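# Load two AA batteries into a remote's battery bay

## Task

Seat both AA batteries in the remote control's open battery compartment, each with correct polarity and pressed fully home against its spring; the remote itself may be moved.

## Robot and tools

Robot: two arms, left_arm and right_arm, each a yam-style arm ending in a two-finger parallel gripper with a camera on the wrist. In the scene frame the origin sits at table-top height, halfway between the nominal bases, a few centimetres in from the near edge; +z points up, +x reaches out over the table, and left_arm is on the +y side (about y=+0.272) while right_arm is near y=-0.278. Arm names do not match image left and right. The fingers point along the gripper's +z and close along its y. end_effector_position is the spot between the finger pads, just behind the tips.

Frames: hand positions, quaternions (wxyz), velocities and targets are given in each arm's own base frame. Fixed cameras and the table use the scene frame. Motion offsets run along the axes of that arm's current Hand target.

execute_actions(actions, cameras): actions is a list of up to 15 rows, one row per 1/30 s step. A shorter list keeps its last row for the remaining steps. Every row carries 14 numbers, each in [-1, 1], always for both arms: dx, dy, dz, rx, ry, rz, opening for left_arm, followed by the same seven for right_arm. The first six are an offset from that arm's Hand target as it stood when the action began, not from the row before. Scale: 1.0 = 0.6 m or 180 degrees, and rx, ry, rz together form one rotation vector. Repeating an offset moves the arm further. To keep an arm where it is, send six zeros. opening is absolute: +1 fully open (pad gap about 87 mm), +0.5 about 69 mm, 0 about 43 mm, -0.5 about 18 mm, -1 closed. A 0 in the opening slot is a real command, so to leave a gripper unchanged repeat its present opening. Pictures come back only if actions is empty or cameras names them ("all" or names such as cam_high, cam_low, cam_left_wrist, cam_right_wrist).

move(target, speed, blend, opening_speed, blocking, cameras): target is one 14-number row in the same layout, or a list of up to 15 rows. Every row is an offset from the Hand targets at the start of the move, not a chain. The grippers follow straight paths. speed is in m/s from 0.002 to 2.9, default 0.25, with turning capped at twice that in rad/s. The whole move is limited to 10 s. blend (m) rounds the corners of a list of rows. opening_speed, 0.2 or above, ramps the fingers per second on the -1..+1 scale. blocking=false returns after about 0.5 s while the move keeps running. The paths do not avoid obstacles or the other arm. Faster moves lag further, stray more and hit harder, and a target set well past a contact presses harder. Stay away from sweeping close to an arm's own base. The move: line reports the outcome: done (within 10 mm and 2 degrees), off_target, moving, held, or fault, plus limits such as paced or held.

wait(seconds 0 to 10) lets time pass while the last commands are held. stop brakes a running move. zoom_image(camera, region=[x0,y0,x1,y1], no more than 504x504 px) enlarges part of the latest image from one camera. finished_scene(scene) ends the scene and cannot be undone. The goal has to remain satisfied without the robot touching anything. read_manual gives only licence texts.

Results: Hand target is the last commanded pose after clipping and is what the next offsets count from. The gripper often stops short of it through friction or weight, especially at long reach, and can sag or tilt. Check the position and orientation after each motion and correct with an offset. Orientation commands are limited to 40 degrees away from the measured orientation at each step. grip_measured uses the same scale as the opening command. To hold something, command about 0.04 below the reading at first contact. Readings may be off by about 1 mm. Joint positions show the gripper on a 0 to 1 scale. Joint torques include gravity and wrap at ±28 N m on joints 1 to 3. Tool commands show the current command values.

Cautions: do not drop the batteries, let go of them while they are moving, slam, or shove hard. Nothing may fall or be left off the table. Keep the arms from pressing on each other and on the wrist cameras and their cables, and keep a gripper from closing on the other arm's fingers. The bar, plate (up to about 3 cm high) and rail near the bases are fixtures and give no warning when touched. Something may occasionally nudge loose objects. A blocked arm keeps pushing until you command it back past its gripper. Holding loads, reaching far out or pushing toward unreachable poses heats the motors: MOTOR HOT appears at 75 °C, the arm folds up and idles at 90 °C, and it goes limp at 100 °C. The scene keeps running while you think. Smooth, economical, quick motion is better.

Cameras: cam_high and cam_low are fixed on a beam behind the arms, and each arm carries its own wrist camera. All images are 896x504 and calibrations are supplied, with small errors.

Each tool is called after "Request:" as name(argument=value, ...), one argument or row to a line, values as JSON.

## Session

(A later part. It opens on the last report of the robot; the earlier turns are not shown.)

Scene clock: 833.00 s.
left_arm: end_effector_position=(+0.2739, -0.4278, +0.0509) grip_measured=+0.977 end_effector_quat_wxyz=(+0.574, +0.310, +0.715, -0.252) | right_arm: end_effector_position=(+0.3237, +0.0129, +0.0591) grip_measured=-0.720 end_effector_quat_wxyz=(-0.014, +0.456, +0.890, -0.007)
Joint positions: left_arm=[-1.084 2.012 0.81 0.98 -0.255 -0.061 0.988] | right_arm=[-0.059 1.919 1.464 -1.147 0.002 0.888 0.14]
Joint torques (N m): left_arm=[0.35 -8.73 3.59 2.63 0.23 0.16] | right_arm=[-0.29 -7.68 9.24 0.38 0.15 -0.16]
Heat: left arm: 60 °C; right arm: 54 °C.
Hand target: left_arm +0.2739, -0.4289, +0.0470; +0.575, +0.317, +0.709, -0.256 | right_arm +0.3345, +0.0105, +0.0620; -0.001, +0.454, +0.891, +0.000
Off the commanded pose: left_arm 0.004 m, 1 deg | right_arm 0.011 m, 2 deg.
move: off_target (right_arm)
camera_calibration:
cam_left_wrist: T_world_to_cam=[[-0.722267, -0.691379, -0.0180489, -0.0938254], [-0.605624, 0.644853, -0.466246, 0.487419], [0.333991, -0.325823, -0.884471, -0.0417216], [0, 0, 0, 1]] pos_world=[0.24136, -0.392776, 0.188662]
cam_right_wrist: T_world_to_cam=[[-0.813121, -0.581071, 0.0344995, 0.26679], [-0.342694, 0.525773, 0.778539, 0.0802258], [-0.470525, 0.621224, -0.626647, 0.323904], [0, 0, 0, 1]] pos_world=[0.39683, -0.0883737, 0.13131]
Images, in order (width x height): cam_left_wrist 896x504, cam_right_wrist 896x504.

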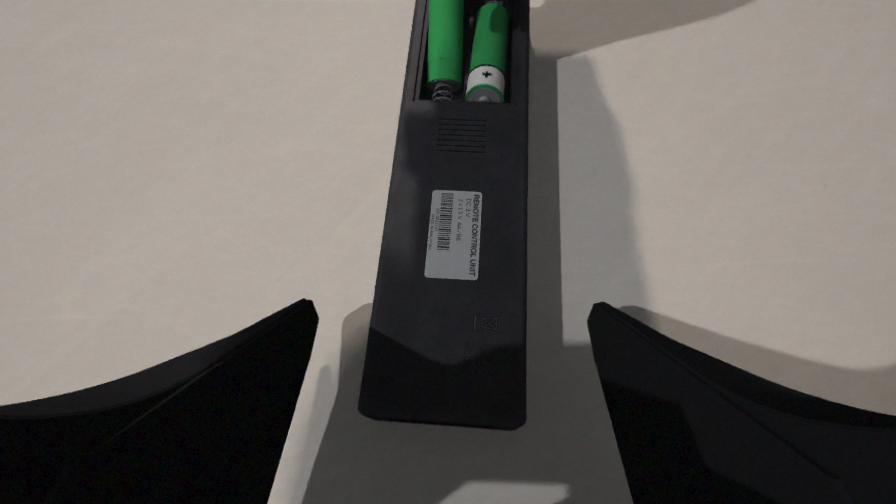

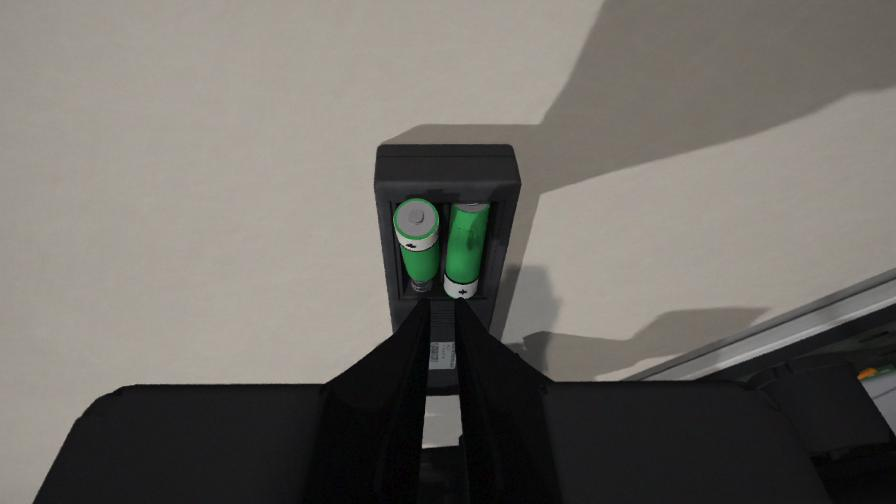

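Request:
move(
  target=[
    [0,0,0,0.0288,0,0.0061,1,0,0,0,0,0,0,-0.72],
    [0,0,0,0.0288,0,0.0061,-0.05,0,0,0,0,0,0,-0.72],
  ],
  speed=0.1,
  opening_speed=0.6,
  cameras=["cam_right_wrist","cam_left_wrist"],
)

Request:
zoom_image(
  camera="cam_right_wrist",
  region=[330, 120, 560, 340],
)

Scene clock: 846.00 s.
left_arm: end_effector_position=(+0.2744, -0.4282, +0.0490) grip_measured=+0.069 end_effector_quat_wxyz=(+0.561, +0.342, +0.701, -0.278) | right_arm: end_effector_position=(+0.3238, +0.0129, +0.0591) grip_measured=-0.720 end_effector_quat_wxyz=(-0.014, +0.456, +0.890, -0.007)
Joint positions: left_arm=[-1.041 2.012 0.8 0.992 -0.123 -0.033 0.534] | right_arm=[-0.059 1.919 1.464 -1.147 0.002 0.888 0.14]
Joint torques (N m): left_arm=[0.35 -9.18 3.45 2.62 0.26 0.17] | right_arm=[-0.32 -7.6 9.25 0.38 0.15 -0.15]
Heat: left arm: 59 °C; right arm: 53 °C.
Hand target: left_arm +0.2740, -0.4290, +0.0471; +0.563, +0.349, +0.694, -0.283 | right_arm +0.3346, +0.0105, +0.0620; +0.000, +0.454, +0.891, +0.000
Off the commanded pose: left_arm 0.002 m, 1 deg | right_arm 0.011 m, 2 deg.
move: off_target (right_arm)
camera_calibration:
cam_left_wrist: T_world_to_cam=[[-0.782428, -0.622507, -0.0170765, -0.0479395], [-0.545636, 0.698509, -0.462997, 0.493401], [0.300147, -0.352944, -0.886195, -0.0458841], [0, 0, 0, 1]] pos_world=[0.24548, -0.390683, 0.186962]
cam_right_wrist: T_world_to_cam=[[-0.813129, -0.581078, 0.0341914, 0.266914], [-0.343036, 0.525826, 0.778353, 0.0804256], [-0.470263, 0.621173, -0.626895, 0.323874], [0, 0, 0, 1]] pos_world=[0.396931, -0.0883738, 0.131309]
Images, in order (width x height): cam_left_wrist 896x504, cam_right_wrist 896x504.

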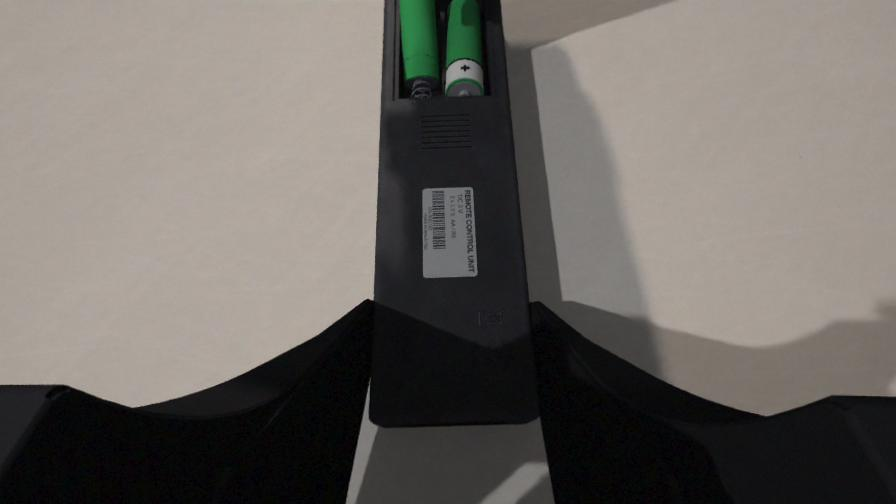

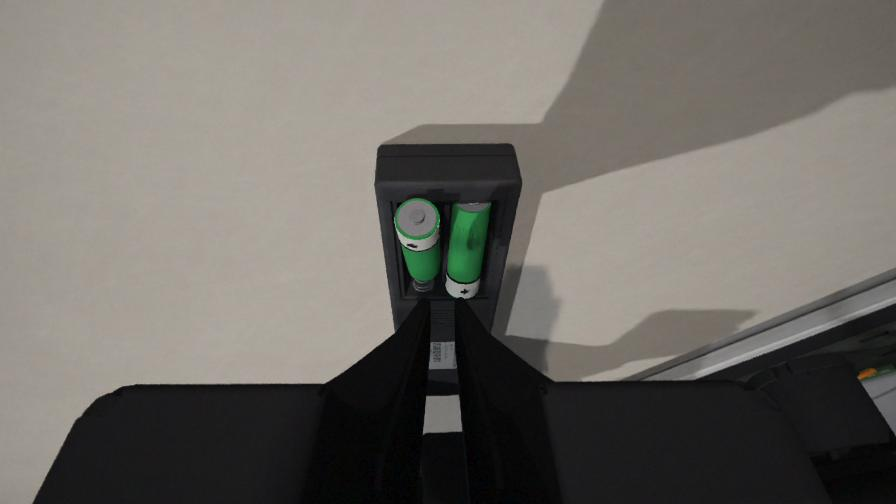

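Scaled by 2.191.

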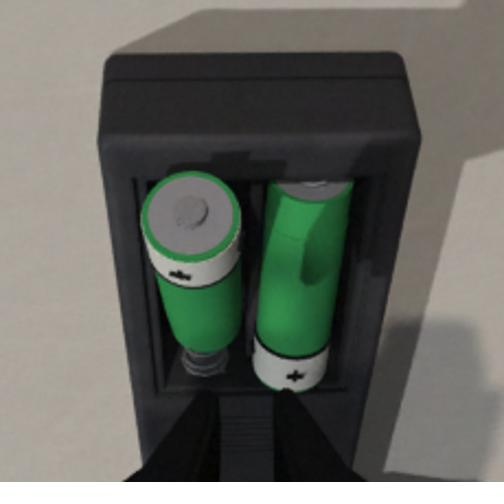

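Request:
move(
  target=[
    [0,0,0,0,0,0,-0.05,0.0033,0.0017,0.0167,0,0,0,-0.72],
    [0,0,0,0,0,0,-0.05,0.0033,0.0017,0.045,0,0,0,-0.72],
    [0,0,0,0,0,0,-0.05,0.007,0.0017,0.057,0,0,0,-0.72],
    [0,0,0,0,0,0,-0.05,0.0383,0.0017,0.07,0,0,0,-0.72],
  ],
  speed=[0.08,0.06,0.05,0.05],
  cameras=["cam_right_wrist","cam_left_wrist"],
)

Request:
zoom_image(
  camera="cam_right_wrist",
  region=[330, 150, 560, 370],
)

Scene clock: 855.90 s.
left_arm: end_effector_position=(+0.2744, -0.4282, +0.0490) grip_measured=+0.069 end_effector_quat_wxyz=(+0.561, +0.342, +0.701, -0.278) | right_arm: end_effector_position=(+0.3277, +0.0209, +0.0382) grip_measured=-0.719 end_effector_quat_wxyz=(+0.015, +0.452, +0.892, +0.003)
Joint positions: left_arm=[-1.041 2.012 0.8 0.992 -0.123 -0.033 0.534] | right_arm=[-0.032 1.895 1.353 -0.998 0.008 0.907 0.141]
Joint torques (N m): left_arm=[0.35 -9.22 3.4 2.63 0.27 0.15] | right_arm=[2.02 -5.98 2.67 0.69 0.1 0.15]
Heat: left arm: 60 °C; right arm: 53 °C.
Hand target: left_arm +0.2740, -0.4290, +0.0471; +0.563, +0.349, +0.694, -0.283 | right_arm +0.3218, +0.0297, +0.0200; -0.001, +0.454, +0.891, +0.000
Off the commanded pose: left_arm 0.002 m, 1 deg | right_arm 0.021 m, 2 deg.
move: off_target (right_arm)
camera_calibration:
cam_left_wrist: T_world_to_cam=[[-0.782428, -0.622507, -0.0170765, -0.0479395], [-0.545636, 0.698509, -0.462997, 0.493401], [0.300147, -0.352944, -0.886195, -0.0458841], [0, 0, 0, 1]] pos_world=[0.24548, -0.390683, 0.186962]
cam_right_wrist: T_world_to_cam=[[-0.809184, -0.587466, -0.0102569, 0.275967], [-0.394029, 0.529627, 0.751156, 0.111401], [-0.435846, 0.611865, -0.660045, 0.297805], [0, 0, 0, 1]] pos_world=[0.397001, -0.0790962, 0.115715]
Images, in order (width x height): cam_left_wrist 896x504, cam_right_wrist 896x504.

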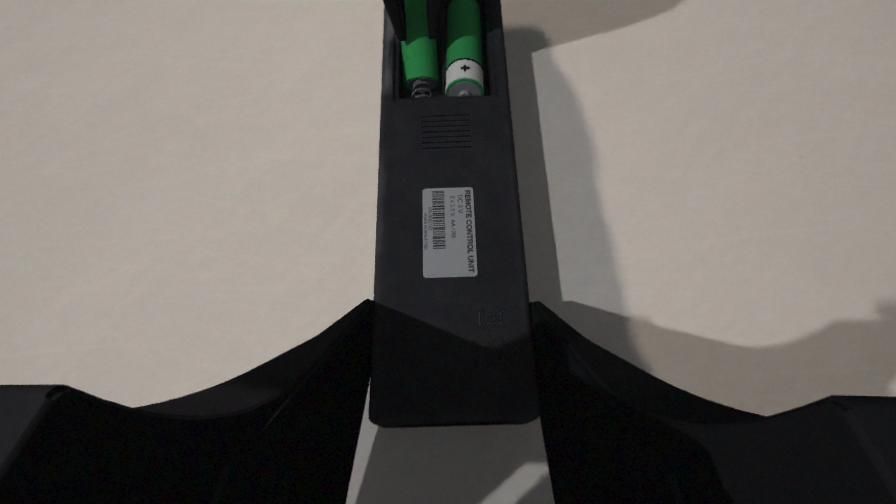

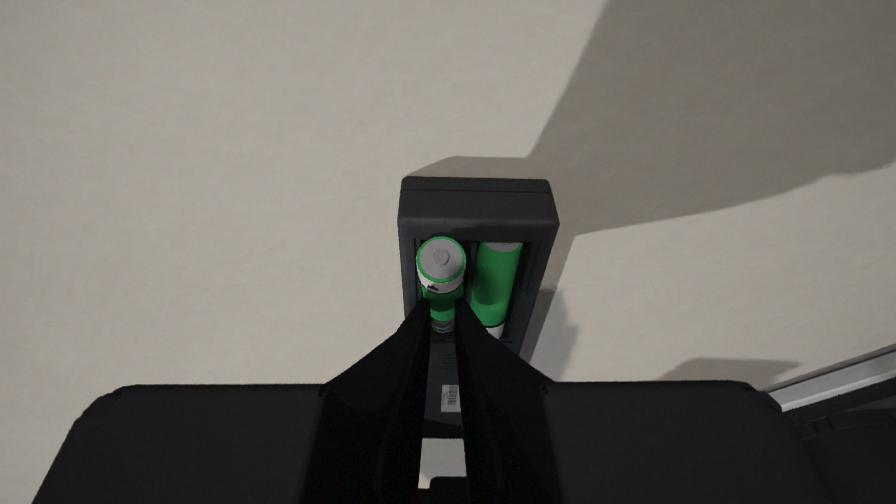

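Scaled by 2.191.

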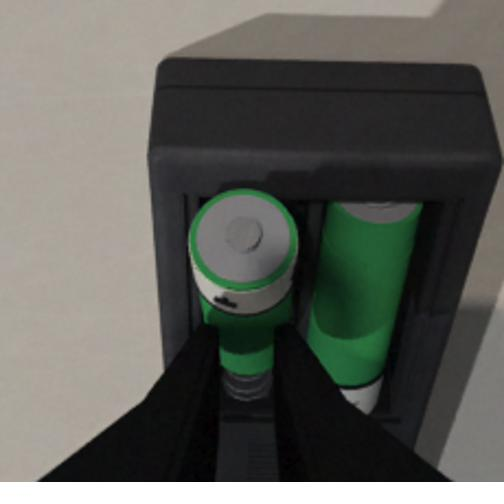

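Request:
move(
  target=[
    [0,0,0,0,0,0,-0.05,0.02,0.0,0.0,0,0,0,-0.72],
    [0,0,0,0,0,0,-0.05,0.035,0.0,0.015,0,0,0,-0.72],
  ],
  speed=0.05,
  cameras=["cam_right_wrist"],
)

Request:
zoom_image(
  camera="cam_right_wrist",
  region=[330, 150, 560, 370],
)

Scene clock: 861.30 s.
left_arm: end_effector_position=(+0.2744, -0.4282, +0.0490) grip_measured=+0.069 end_effector_quat_wxyz=(+0.561, +0.342, +0.701, -0.278) | right_arm: end_effector_position=(+0.3146, +0.0381, +0.0296) grip_measured=-0.719 end_effector_quat_wxyz=(+0.018, +0.451, +0.893, -0.002)
Joint positions: left_arm=[-1.041 2.012 0.8 0.992 -0.123 -0.033 0.534] | right_arm=[0.024 1.858 1.269 -0.952 0.02 0.959 0.141]
Joint torques (N m): left_arm=[0.35 -9.21 3.48 2.63 0.26 0.17] | right_arm=[1.55 -4.97 3.06 0.71 -0.03 0.12]
Heat: left arm: 60 °C; right arm: 53 °C.
Hand target: left_arm +0.2740, -0.4290, +0.0471; +0.563, +0.349, +0.694, -0.283 | right_arm +0.3095, +0.0467, +0.0111; +0.000, +0.454, +0.891, +0.000
Off the commanded pose: left_arm 0.002 m, 1 deg | right_arm 0.021 m, 2 deg.
move: off_target (right_arm)
camera_calibration:
cam_right_wrist: T_world_to_cam=[[-0.807119, -0.59037, -0.00470111, 0.274699], [-0.396133, 0.535631, 0.745774, 0.104143], [-0.437764, 0.60379, -0.666183, 0.276927], [0, 0, 0, 1]] pos_world=[0.384199, -0.0608139, 0.108108]
Images, in order (width x height): cam_right_wrist 896x504.

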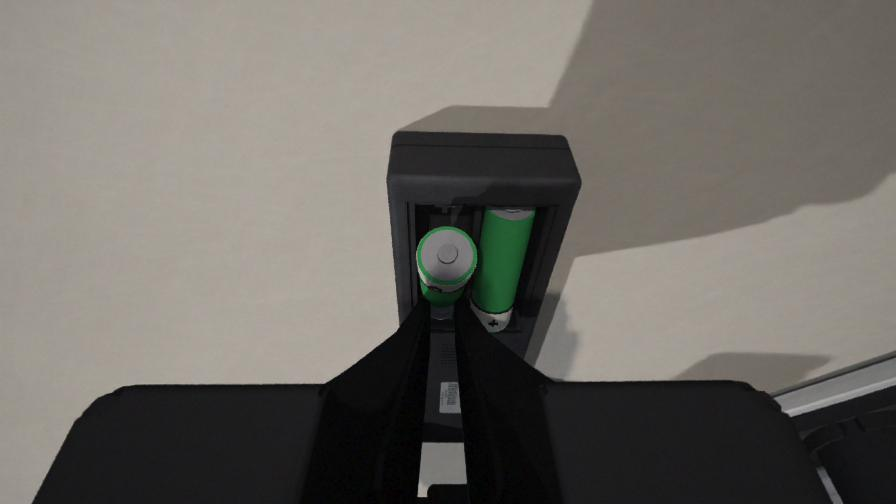

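Scaled by 2.191.

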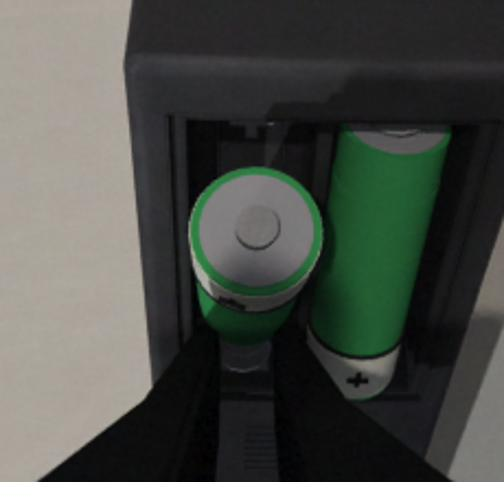

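Request:
move(
  target=[
    [0,0,0,0,0,0,-0.05,-0.015,0.0,0.006,0,0,0,-0.72],
    [0,0,0,0,0,0,-0.05,-0.03,0.0,0.015,0,0,0,-0.72],
  ],
  speed=0.04,
  cameras=["cam_right_wrist","cam_left_wrist"],
)

Request:
zoom_image(
  camera="cam_right_wrist",
  region=[330, 150, 560, 370],
)

Scene clock: 871.47 s.
left_arm: end_effector_position=(+0.2744, -0.4282, +0.0490) grip_measured=+0.069 end_effector_quat_wxyz=(+0.561, +0.342, +0.701, -0.278) | right_arm: end_effector_position=(+0.3151, +0.0370, +0.0291) grip_measured=-0.719 end_effector_quat_wxyz=(+0.001, +0.454, +0.891, +0.014)
Joint positions: left_arm=[-1.041 2.012 0.8 0.992 -0.123 -0.033 0.534] | right_arm=[-0.003 1.875 1.282 -0.962 -0.024 0.94 0.141]
Joint torques (N m): left_arm=[0.34 -9.2 3.45 2.62 0.26 0.15] | right_arm=[0.05 -2.7 4.23 0.98 0.44 -0.07]
Heat: left arm: 60 °C; right arm: 52 °C.
Hand target: left_arm +0.2740, -0.4290, +0.0471; +0.563, +0.349, +0.694, -0.283 | right_arm +0.3201, +0.0322, +0.0021; +0.000, +0.454, +0.891, +0.000
Off the commanded pose: left_arm 0.002 m, 1 deg | right_arm 0.028 m, 2 deg.
move: off_target (right_arm)
camera_calibration:
cam_left_wrist: T_world_to_cam=[[-0.782428, -0.622507, -0.0170765, -0.0479395], [-0.545636, 0.698509, -0.462997, 0.493401], [0.300147, -0.352944, -0.886195, -0.0458841], [0, 0, 0, 1]] pos_world=[0.24548, -0.390683, 0.186962]
cam_right_wrist: T_world_to_cam=[[-0.811619, -0.583906, -0.0181003, 0.276082], [-0.381004, 0.505594, 0.774087, 0.100918], [-0.442843, 0.63516, -0.63282, 0.276986], [0, 0, 0, 1]] pos_world=[0.385185, -0.0657487, 0.10216]
Images, in order (width x height): cam_left_wrist 896x504, cam_right_wrist 896x504.

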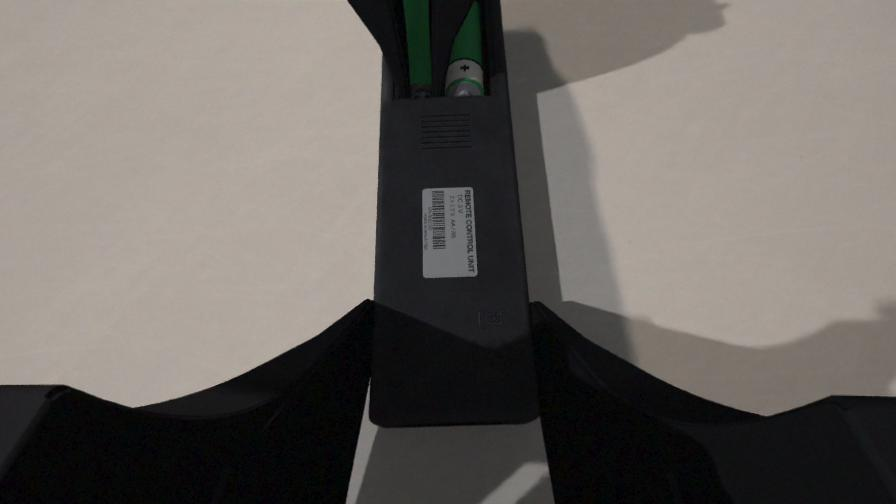

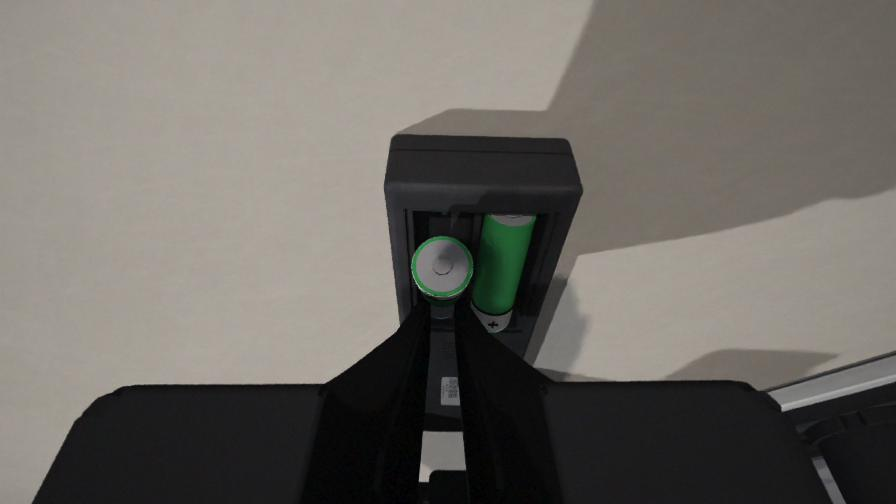

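Scaled by 2.191.

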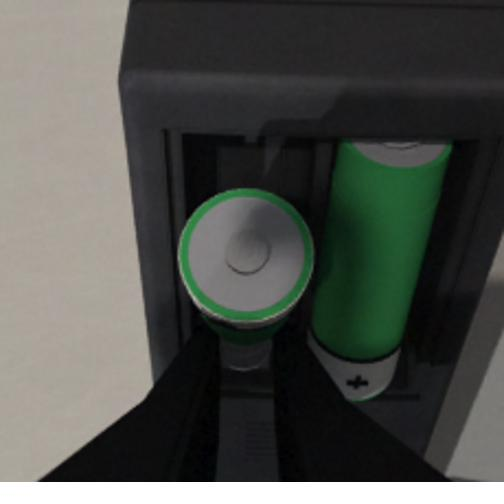

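Request:
move(
  target=[
    [0,0,0,0,0,0,-0.05,-0.0,0.0,-0.045,0,0,0,-0.72],
    [0,0,0,0,0,0,-0.05,-0.0,0.0,-0.14,0,0,0,-0.72],
  ],
  speed=0.05,
  cameras=["cam_right_wrist"],
)

Request:
zoom_image(
  camera="cam_right_wrist",
  region=[330, 70, 560, 290],
)

Scene clock: 883.07 s.
left_arm: end_effector_position=(+0.2744, -0.4282, +0.0490) grip_measured=+0.069 end_effector_quat_wxyz=(+0.561, +0.342, +0.701, -0.278) | right_arm: end_effector_position=(+0.3139, +0.0351, +0.0712) grip_measured=-0.720 end_effector_quat_wxyz=(-0.024, +0.454, +0.891, -0.005)
Joint positions: left_arm=[-1.041 2.012 0.8 0.992 -0.123 -0.033 0.534] | right_arm=[-0.003 1.887 1.465 -1.196 -0.013 0.94 0.14]
Joint torques (N m): left_arm=[0.35 -9.21 3.49 2.61 0.26 0.15] | right_arm=[0.02 -10.81 8.96 0.15 0.34 -0.08]
Heat: left arm: 61 °C; right arm: 51 °C.
Hand target: left_arm +0.2740, -0.4290, +0.0471; +0.563, +0.349, +0.694, -0.283 | right_arm +0.3200, +0.0321, +0.0860; -0.001, +0.454, +0.891, +0.000
Off the commanded pose: left_arm 0.002 m, 1 deg | right_arm 0.016 m, 3 deg.
move: off_target (right_arm)
camera_calibration:
cam_right_wrist: T_world_to_cam=[[-0.810641, -0.584231, 0.0391753, 0.270365], [-0.331942, 0.513634, 0.791198, 0.0519487], [-0.482364, 0.628374, -0.610304, 0.315314], [0, 0, 0, 1]] pos_world=[0.388509, -0.066862, 0.140744]
Images, in order (width x height): cam_right_wrist 896x504.

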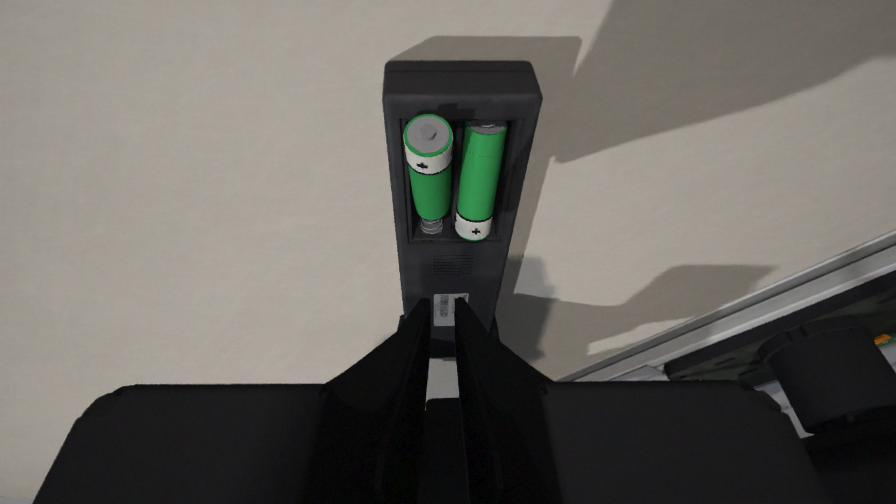

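Scaled by 2.191.

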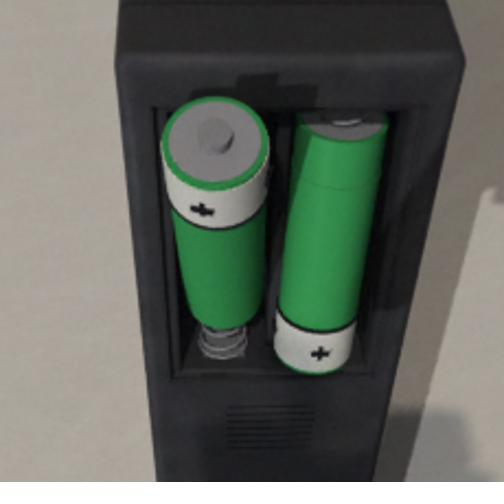

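Request:
move(
  target=[
    [0,0,0,0,0,0,-0.05,0,-0.0205,-0.015,-0.0263,0.025,-0.4914,0.5],
    [0,0,0,0,0,0,-0.05,-0.0052,-0.0008,0.0267,-0.0263,0.025,-0.4914,1.0],
  ],
  speed=[0.25,0.1],
  cameras=["cam_right_wrist"],
)

Request:
zoom_image(
  camera="cam_right_wrist",
  region=[280, 130, 620, 330],
)

Scene clock: 928.20 s.
left_arm: end_effector_position=(+0.2744, -0.4282, +0.0490) grip_measured=+0.069 end_effector_quat_wxyz=(+0.561, +0.342, +0.701, -0.278) | right_arm: end_effector_position=(+0.3179, +0.0251, +0.0717) grip_measured=+1.000 end_effector_quat_wxyz=(-0.021, -0.290, +0.956, +0.045)
Joint positions: left_arm=[-1.041 2.012 0.8 0.992 -0.123 -0.033 0.534] | right_arm=[0.097 1.962 1.571 -1.238 -0.08 -0.496 1]
Joint torques (N m): left_arm=[0.36 -9.22 3.48 2.63 0.26 0.18] | right_arm=[0.83 -8.23 7.06 0.35 -0.09 -0.13]
Heat: left arm: 62 °C; right arm: 59 °C.
Hand target: left_arm +0.2740, -0.4290, +0.0471; +0.563, +0.349, +0.694, -0.283 | right_arm +0.3216, +0.0293, +0.0700; -0.015, -0.296, +0.954, +0.050
Off the commanded pose: left_arm 0.002 m, 1 deg | right_arm 0.006 m, 1 deg.
move: done
camera_calibration:
cam_right_wrist: T_world_to_cam=[[0.550168, -0.830236, -0.0895796, -0.149447], [-0.487026, -0.40616, 0.773201, 0.131693], [-0.678323, -0.381763, -0.627802, 0.412758], [0, 0, 0, 1]] pos_world=[0.426342, 0.0869878, 0.143917]
Images, in order (width x height): cam_right_wrist 896x504.

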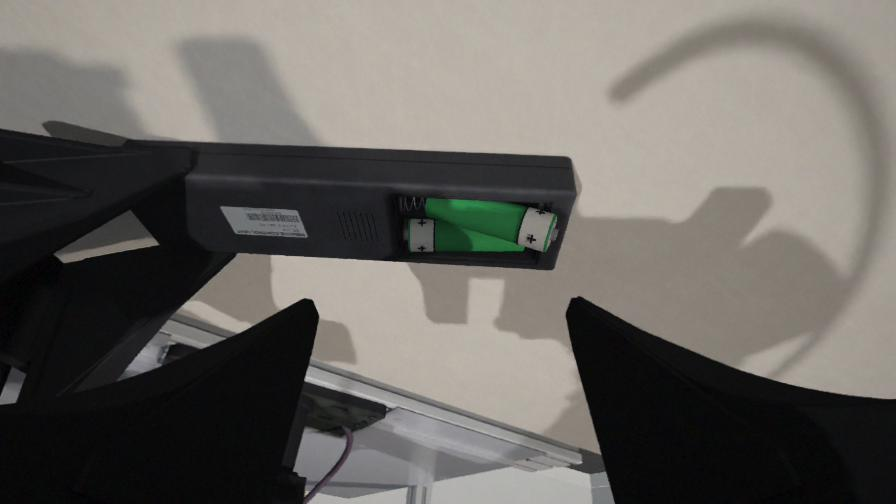

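Scaled by 1.482.

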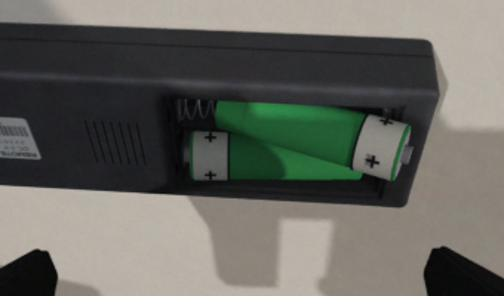

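Request:
move(
  target=[0,0,0,0,0,0,-0.05,0.002,-0.005,0.0476,0,0,0,1.0],
  speed=0.1,
  cameras=["cam_right_wrist"],
)

Request:
zoom_image(
  camera="cam_right_wrist",
  region=[400, 200, 620, 330],
)

Scene clock: 938.97 s.
left_arm: end_effector_position=(+0.2744, -0.4282, +0.0490) grip_measured=+0.069 end_effector_quat_wxyz=(+0.561, +0.342, +0.701, -0.278) | right_arm: end_effector_position=(+0.3198, +0.0254, +0.0454) grip_measured=+1.000 end_effector_quat_wxyz=(-0.016, -0.291, +0.956, +0.044)
Joint positions: left_arm=[-1.041 2.012 0.8 0.992 -0.123 -0.033 0.534] | right_arm=[0.097 1.98 1.492 -1.131 -0.08 -0.496 1]
Joint torques (N m): left_arm=[0.32 -9.24 3.45 2.63 0.26 0.16] | right_arm=[0.66 -8.17 6.06 0.36 -0.1 -0.12]
Heat: left arm: 62 °C; right arm: 59 °C.
Hand target: left_arm +0.2740, -0.4290, +0.0471; +0.563, +0.349, +0.694, -0.283 | right_arm +0.3205, +0.0286, +0.0412; -0.015, -0.296, +0.954, +0.050
Off the commanded pose: left_arm 0.002 m, 1 deg | right_arm 0.005 m, 1 deg.
move: done
camera_calibration:
cam_right_wrist: T_world_to_cam=[[0.551052, -0.830103, -0.0852667, -0.153052], [-0.494564, -0.407183, 0.76786, 0.155755], [-0.672122, -0.380961, -0.634918, 0.395887], [0, 0, 0, 1]] pos_world=[0.427454, 0.0871894, 0.118707]
Images, in order (width x height): cam_right_wrist 896x504.

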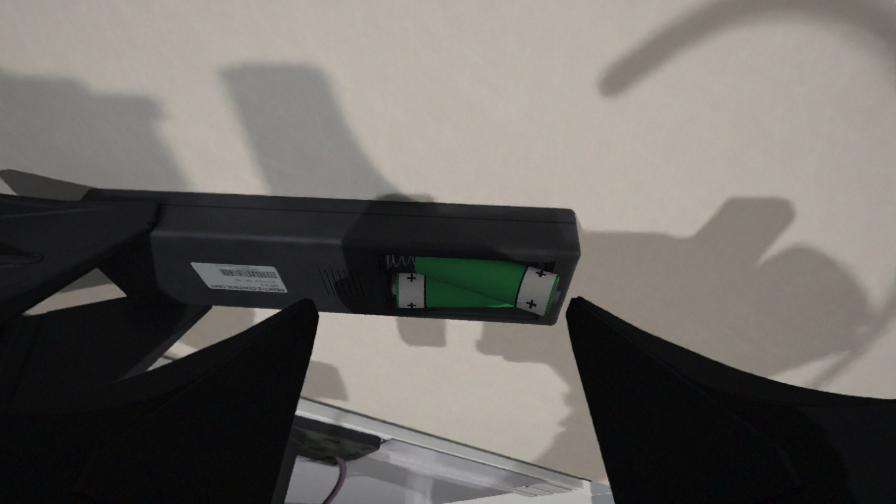

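Scaled by 2.291.

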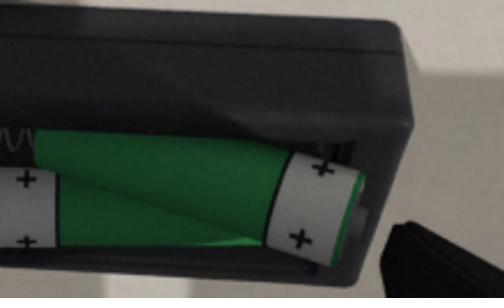

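Request:
move(
  target=[
    [0,0,0,0,0,0,-0.05,-0.0067,0,0,0,0,0,1.0],
    [0,0,0,0,0,0,-0.05,-0.0067,0.0249,0.0026,0,0,0,1.0],
  ],
  speed=0.05,
  cameras=["cam_right_wrist"],
)

Request:
zoom_image(
  camera="cam_right_wrist",
  region=[400, 200, 620, 330],
)

Scene clock: 952.73 s.
left_arm: end_effector_position=(+0.2744, -0.4282, +0.0490) grip_measured=+0.069 end_effector_quat_wxyz=(+0.561, +0.342, +0.701, -0.278) | right_arm: end_effector_position=(+0.3184, +0.0341, +0.0395) grip_measured=+1.000 end_effector_quat_wxyz=(-0.021, -0.298, +0.954, +0.038)
Joint positions: left_arm=[-1.041 2.012 0.8 0.992 -0.123 -0.033 0.534] | right_arm=[0.129 1.99 1.48 -1.115 -0.068 -0.479 1]
Joint torques (N m): left_arm=[0.32 -9.18 3.47 2.63 0.26 0.17] | right_arm=[1.48 -10.17 5.31 0.32 -0.26 0.09]
Heat: left arm: 62 °C; right arm: 58 °C.
Hand target: left_arm +0.2740, -0.4290, +0.0471; +0.563, +0.349, +0.694, -0.283 | right_arm +0.3154, +0.0432, +0.0413; -0.015, -0.296, +0.954, +0.050
Off the commanded pose: left_arm 0.002 m, 1 deg | right_arm 0.010 m, 2 deg.
move: done
camera_calibration:
cam_right_wrist: T_world_to_cam=[[0.564088, -0.82215, -0.0766466, -0.150432], [-0.483743, -0.40427, 0.776247, 0.159164], [-0.669177, -0.400794, -0.625753, 0.393943], [0, 0, 0, 1]] pos_world=[0.425469, 0.0985577, 0.111431]
Images, in order (width x height): cam_right_wrist 896x504.

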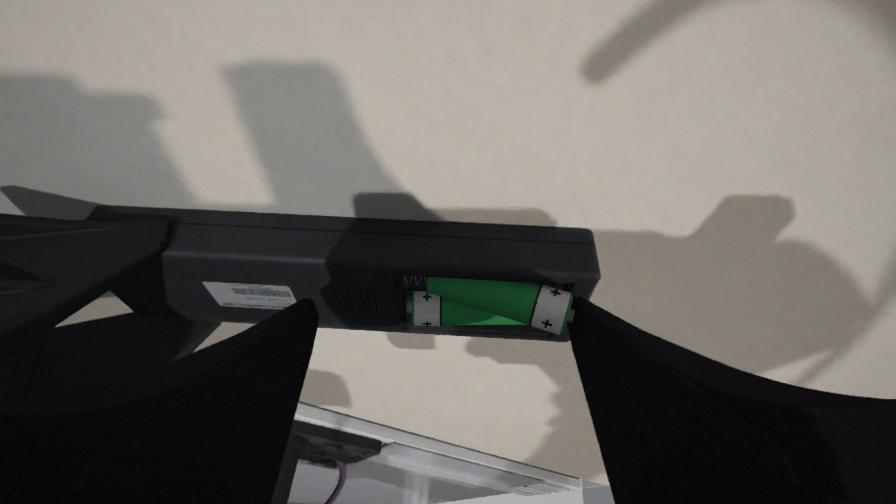

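Scaled by 2.291.

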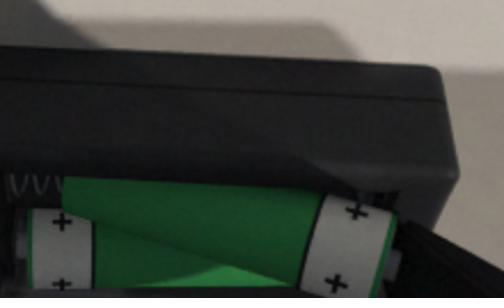

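Request:
move(
  target=[0,0,0,0,0,0,-0.05,0,0.022,-0.0027,0,0,0,1.0],
  speed=0.04,
  cameras=["cam_right_wrist"],
)

Request:
zoom_image(
  camera="cam_right_wrist",
  region=[380, 230, 620, 370],
)

Scene clock: 986.30 s.
left_arm: end_effector_position=(+0.2741, -0.4277, +0.0487) grip_measured=+0.069 end_effector_quat_wxyz=(+0.561, +0.342, +0.701, -0.278) | right_arm: end_effector_position=(+0.3166, +0.0365, +0.0375) grip_measured=+1.000 end_effector_quat_wxyz=(-0.021, -0.299, +0.954, +0.022)
Joint positions: left_arm=[-1.041 2.012 0.797 0.996 -0.123 -0.033 0.534] | right_arm=[0.152 1.982 1.461 -1.098 -0.037 -0.455 1]
Joint torques (N m): left_arm=[0.31 -9.24 3.63 2.59 0.27 0.17] | right_arm=[2.29 -11.37 5.19 0.15 -0.6 0.16]
Heat: left arm: 62 °C; right arm: 62 °C.
Hand target: left_arm +0.2740, -0.4290, +0.0471; +0.563, +0.349, +0.694, -0.283 | right_arm +0.3080, +0.0539, +0.0442; -0.015, -0.296, +0.954, +0.050
Off the commanded pose: left_arm 0.002 m, 1 deg | right_arm 0.021 m, 3 deg.
move: off_target (right_arm)
camera_calibration:
cam_right_wrist: T_world_to_cam=[[0.565719, -0.823343, -0.045491, -0.149155], [-0.490578, -0.380393, 0.783986, 0.161839], [-0.662794, -0.421199, -0.619109, 0.390933], [0, 0, 0, 1]] pos_world=[0.422883, 0.103417, 0.108366]
Images, in order (width x height): cam_right_wrist 896x504.

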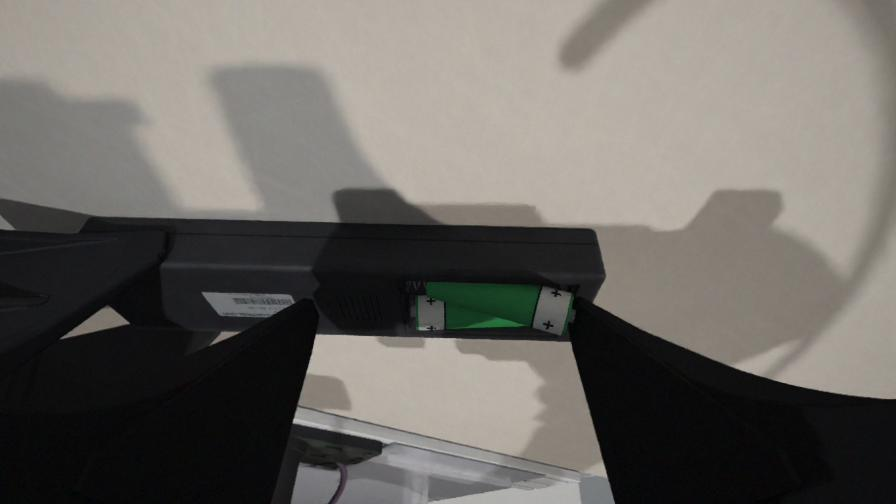

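Scaled by 2.100.

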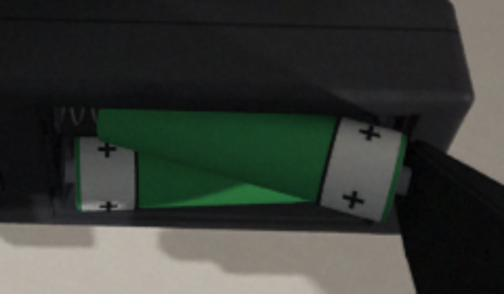

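Request:
move(
  target=[
    [0,0,0,0,0,0,-0.05,0,-0.006,-0.02,0,0,0,1.0],
    [0,0,0,0,0,0,-0.05,0,0.015,-0.018,-0.02,0,0,1.0],
  ],
  speed=0.04,
  cameras=["cam_right_wrist"],
)

Request:
zoom_image(
  camera="cam_right_wrist",
  region=[380, 230, 620, 370],
)

Scene clock: 999.47 s.
left_arm: end_effector_position=(+0.2741, -0.4277, +0.0487) grip_measured=+0.069 end_effector_quat_wxyz=(+0.561, +0.342, +0.701, -0.278) | right_arm: end_effector_position=(+0.3151, +0.0389, +0.0437) grip_measured=+1.000 end_effector_quat_wxyz=(-0.023, -0.298, +0.954, +0.029)
Joint positions: left_arm=[-1.041 2.012 0.797 0.996 -0.123 -0.033 0.534] | right_arm=[0.152 1.977 1.478 -1.126 -0.051 -0.455 1]
Joint torques (N m): left_arm=[0.31 -9.13 3.66 2.58 0.25 0.16] | right_arm=[1.55 -10.8 7.65 -0.23 -1.09 0.06]
Heat: left arm: 61 °C; right arm: 62 °C.
Hand target: left_arm +0.2740, -0.4290, +0.0471; +0.563, +0.349, +0.694, -0.283 | right_arm +0.3036, +0.0603, +0.0559; -0.024, -0.296, +0.952, +0.080
Off the commanded pose: left_arm 0.002 m, 1 deg | right_arm 0.027 m, 6 deg.
move: off_target (right_arm)
camera_calibration:
cam_right_wrist: T_world_to_cam=[[0.564318, -0.823281, -0.0612672, -0.144937], [-0.484878, -0.390593, 0.782515, 0.155922], [-0.668161, -0.41188, -0.61961, 0.396128], [0, 0, 0, 1]] pos_world=[0.422071, 0.104735, 0.114553]
Images, in order (width x height): cam_right_wrist 896x504.

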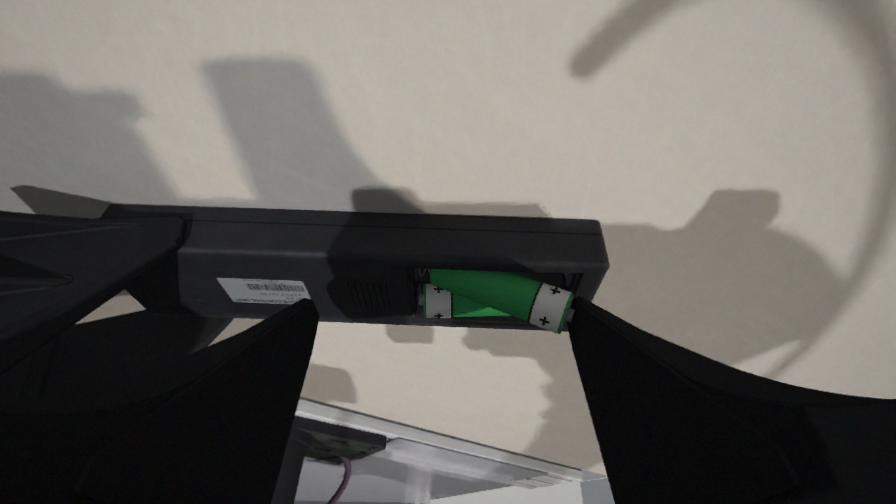

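Scaled by 2.100.

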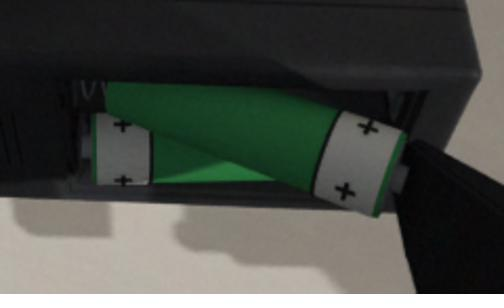

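Request:
move(
  target=[
    [0,0,0,0,0,0,-0.05,0,0.0,0.02,0,0,0,1.0],
    [0,0,0,0,0,0,-0.05,0,0.004,0.042,0,0,0,1.0],
  ],
  speed=0.04,
  cameras=["cam_right_wrist","cam_left_wrist"],
)

Request:
zoom_image(
  camera="cam_right_wrist",
  region=[380, 230, 620, 370],
)

Scene clock: 1016.80 s.
left_arm: end_effector_position=(+0.2741, -0.4277, +0.0487) grip_measured=+0.069 end_effector_quat_wxyz=(+0.561, +0.342, +0.701, -0.278) | right_arm: end_effector_position=(+0.3152, +0.0388, +0.0361) grip_measured=+1.000 end_effector_quat_wxyz=(-0.017, -0.298, +0.954, +0.025)
Joint positions: left_arm=[-1.041 2.012 0.797 0.996 -0.123 -0.033 0.534] | right_arm=[0.155 1.974 1.445 -1.083 -0.044 -0.452 1]
Joint torques (N m): left_arm=[0.34 -9.16 3.62 2.59 0.25 0.16] | right_arm=[2.7 -9.13 3.86 0.2 -1.18 0.18]
Heat: left arm: 60 °C; right arm: 63 °C.
Hand target: left_arm +0.2740, -0.4290, +0.0471; +0.563, +0.349, +0.694, -0.283 | right_arm +0.2999, +0.0657, +0.0316; -0.024, -0.296, +0.952, +0.080
Off the commanded pose: left_arm 0.002 m, 1 deg | right_arm 0.031 m, 6 deg.
move: off_target (right_arm)
camera_calibration:
cam_left_wrist: T_world_to_cam=[[-0.782403, -0.622538, -0.0170638, -0.0478266], [-0.545456, 0.698234, -0.463623, 0.492645], [0.300538, -0.353433, -0.885868, -0.0461958], [0, 0, 0, 1]] pos_world=[0.24518, -0.390083, 0.186662]
cam_right_wrist: T_world_to_cam=[[0.565374, -0.823343, -0.0495757, -0.146303], [-0.494571, -0.386487, 0.778478, 0.164862], [-0.660115, -0.415613, -0.625711, 0.389229], [0, 0, 0, 1]] pos_world=[0.421188, 0.105028, 0.10795]
Images, in order (width x height): cam_left_wrist 896x504, cam_right_wrist 896x504.

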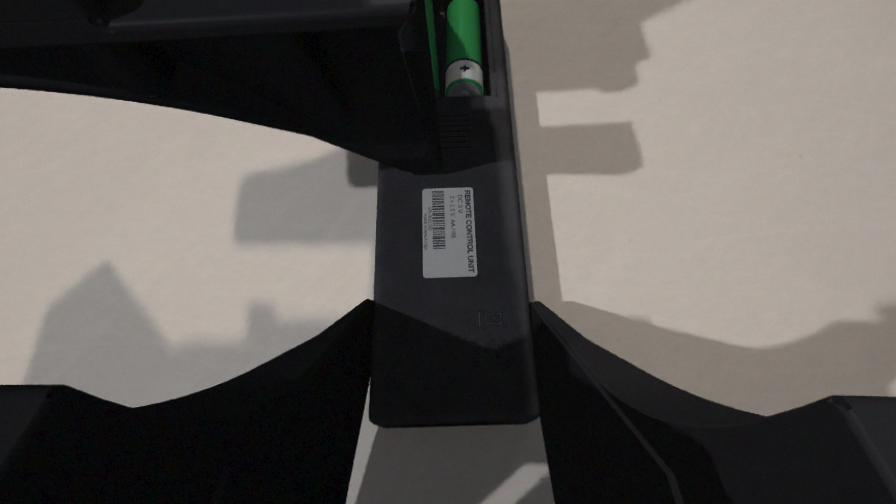

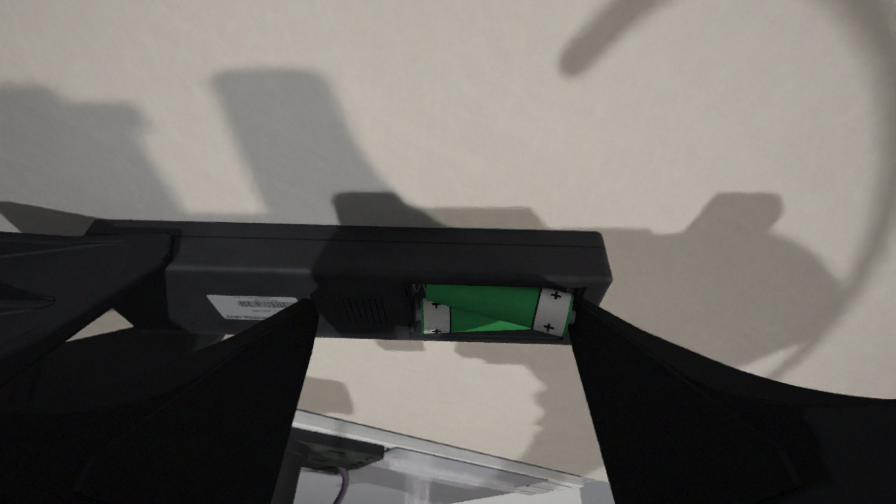

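Scaled by 2.100.

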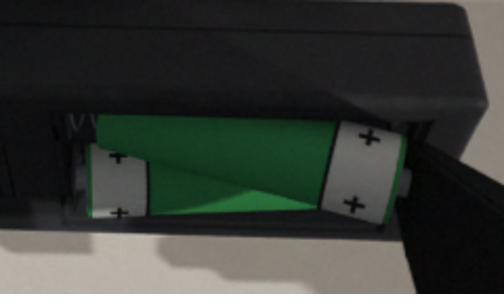

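Request:
move(
  target=[
    [0,0,0,0,0,0,-0.05,0,-0.0542,-0.0092,0,0,0,1.0],
    [0,0,0,0,0,0,-0.05,0,-0.043,-0.0748,0,0,0,1.0],
  ],
  speed=0.05,
  cameras=["cam_right_wrist","cam_left_wrist"],
)

Request:
zoom_image(
  camera="cam_right_wrist",
  region=[380, 190, 620, 330],
)

Scene clock: 1026.93 s.
left_arm: end_effector_position=(+0.2741, -0.4278, +0.0488) grip_measured=+0.069 end_effector_quat_wxyz=(+0.561, +0.342, +0.700, -0.278) | right_arm: end_effector_position=(+0.3147, +0.0363, +0.0641) grip_measured=+1.000 end_effector_quat_wxyz=(-0.034, -0.291, +0.953, +0.074)
Joint positions: left_arm=[-1.041 2.012 0.797 0.996 -0.123 -0.033 0.534] | right_arm=[0.104 1.995 1.58 -1.251 -0.132 -0.496 1]
Joint torques (N m): left_arm=[0.34 -9.16 3.64 2.58 0.27 0.18] | right_arm=[0.14 -9.46 8.87 0.04 -0.15 -0.16]
Heat: left arm: 60 °C; right arm: 62 °C.
Hand target: left_arm +0.2740, -0.4290, +0.0471; +0.563, +0.349, +0.694, -0.283 | right_arm +0.3185, +0.0387, +0.0714; -0.024, -0.296, +0.952, +0.080
Off the commanded pose: left_arm 0.002 m, 1 deg | right_arm 0.009 m, 1 deg.
move: done
camera_calibration:
cam_left_wrist: T_world_to_cam=[[-0.782406, -0.622538, -0.0169461, -0.0478458], [-0.54539, 0.698076, -0.46394, 0.492672], [0.30065, -0.353747, -0.885705, -0.0462878], [0, 0, 0, 1]] pos_world=[0.24518, -0.390083, 0.186762]
cam_right_wrist: T_world_to_cam=[[0.54772, -0.822648, -0.152488, -0.134555], [-0.453179, -0.444911, 0.772453, 0.131326], [-0.7033, -0.353984, -0.616493, 0.41615], [0, 0, 0, 1]] pos_world=[0.425891, 0.0950474, 0.134593]
Images, in order (width x height): cam_left_wrist 896x504, cam_right_wrist 896x504.

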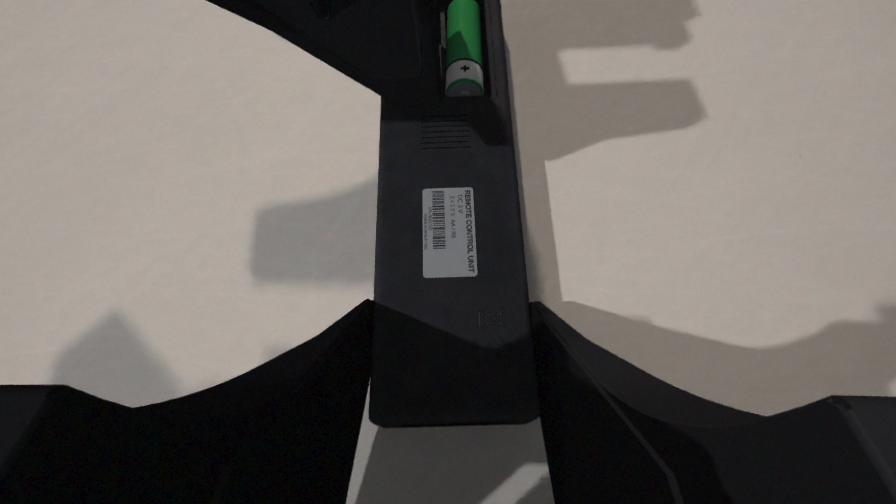

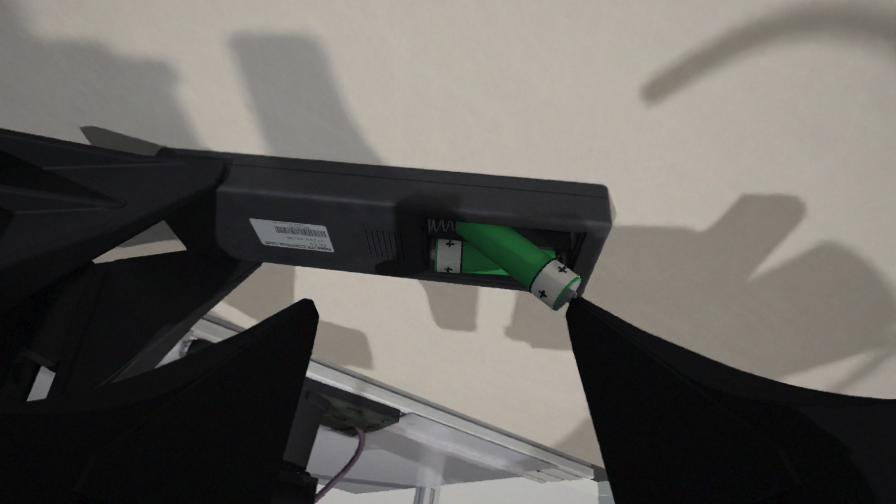

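Scaled by 2.100.

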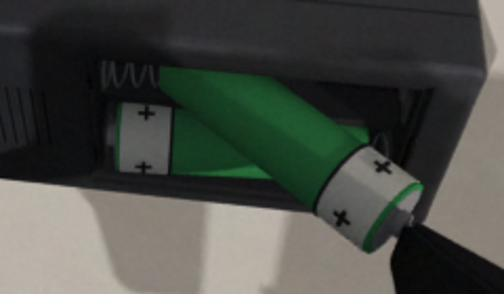

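Request:
move(
  target=[
    [0,0,0,0,0,0,-0.05,0,-0.0078,0.046,0,0,0,1.0],
    [0,0,0,0,0,0,-0.05,0,-0.0407,0.0405,0,0,0,1.0],
  ],
  speed=0.05,
  cameras=["cam_right_wrist"],
)

Request:
zoom_image(
  camera="cam_right_wrist",
  region=[340, 190, 580, 330],
)

Scene clock: 1038.37 s.
left_arm: end_effector_position=(+0.2741, -0.4278, +0.0488) grip_measured=+0.069 end_effector_quat_wxyz=(+0.561, +0.342, +0.700, -0.278) | right_arm: end_effector_position=(+0.3243, +0.0212, +0.0418) grip_measured=+1.000 end_effector_quat_wxyz=(-0.030, -0.291, +0.954, +0.074)
Joint positions: left_arm=[-1.041 2.012 0.797 0.996 -0.123 -0.033 0.534] | right_arm=[0.06 2.039 1.555 -1.18 -0.13 -0.537 1]
Joint torques (N m): left_arm=[0.32 -9.21 3.64 2.58 0.26 0.17] | right_arm=[-0.06 -8.27 8.92 0.11 -0.14 -0.19]
Heat: left arm: 60 °C; right arm: 63 °C.
Hand target: left_arm +0.2740, -0.4290, +0.0471; +0.563, +0.349, +0.694, -0.283 | right_arm +0.3299, +0.0222, +0.0435; -0.024, -0.296, +0.952, +0.080
Off the commanded pose: left_arm 0.002 m, 1 deg | right_arm 0.006 m, 1 deg.
move: done
camera_calibration:
cam_right_wrist: T_world_to_cam=[[0.54707, -0.823479, -0.15032, -0.155476], [-0.460288, -0.445917, 0.767654, 0.148706], [-0.699177, -0.35077, -0.622986, 0.402752], [0, 0, 0, 1]] pos_world=[0.435099, 0.0795529, 0.113382]
Images, in order (width x height): cam_right_wrist 896x504.

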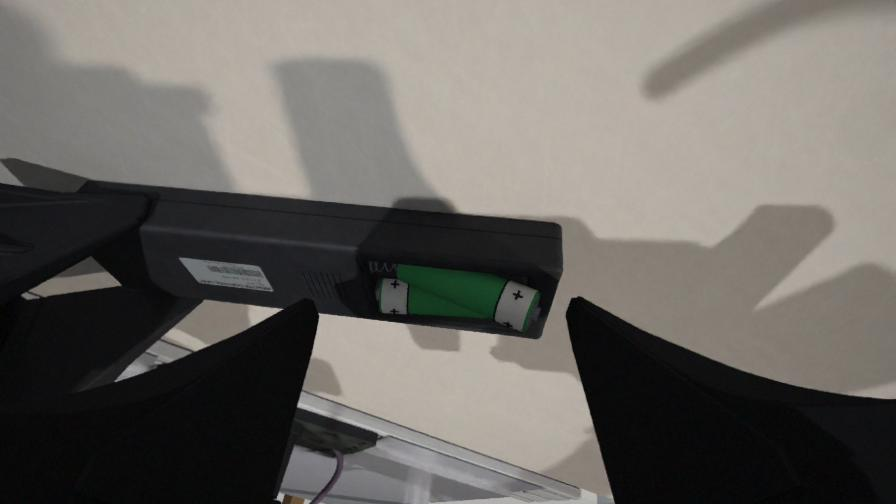

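Scaled by 2.100.

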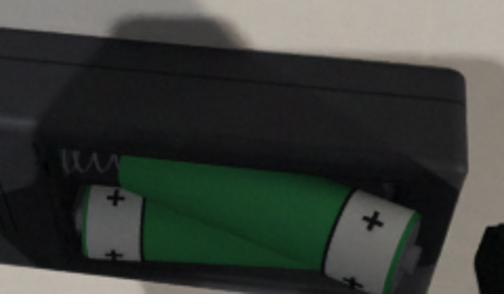

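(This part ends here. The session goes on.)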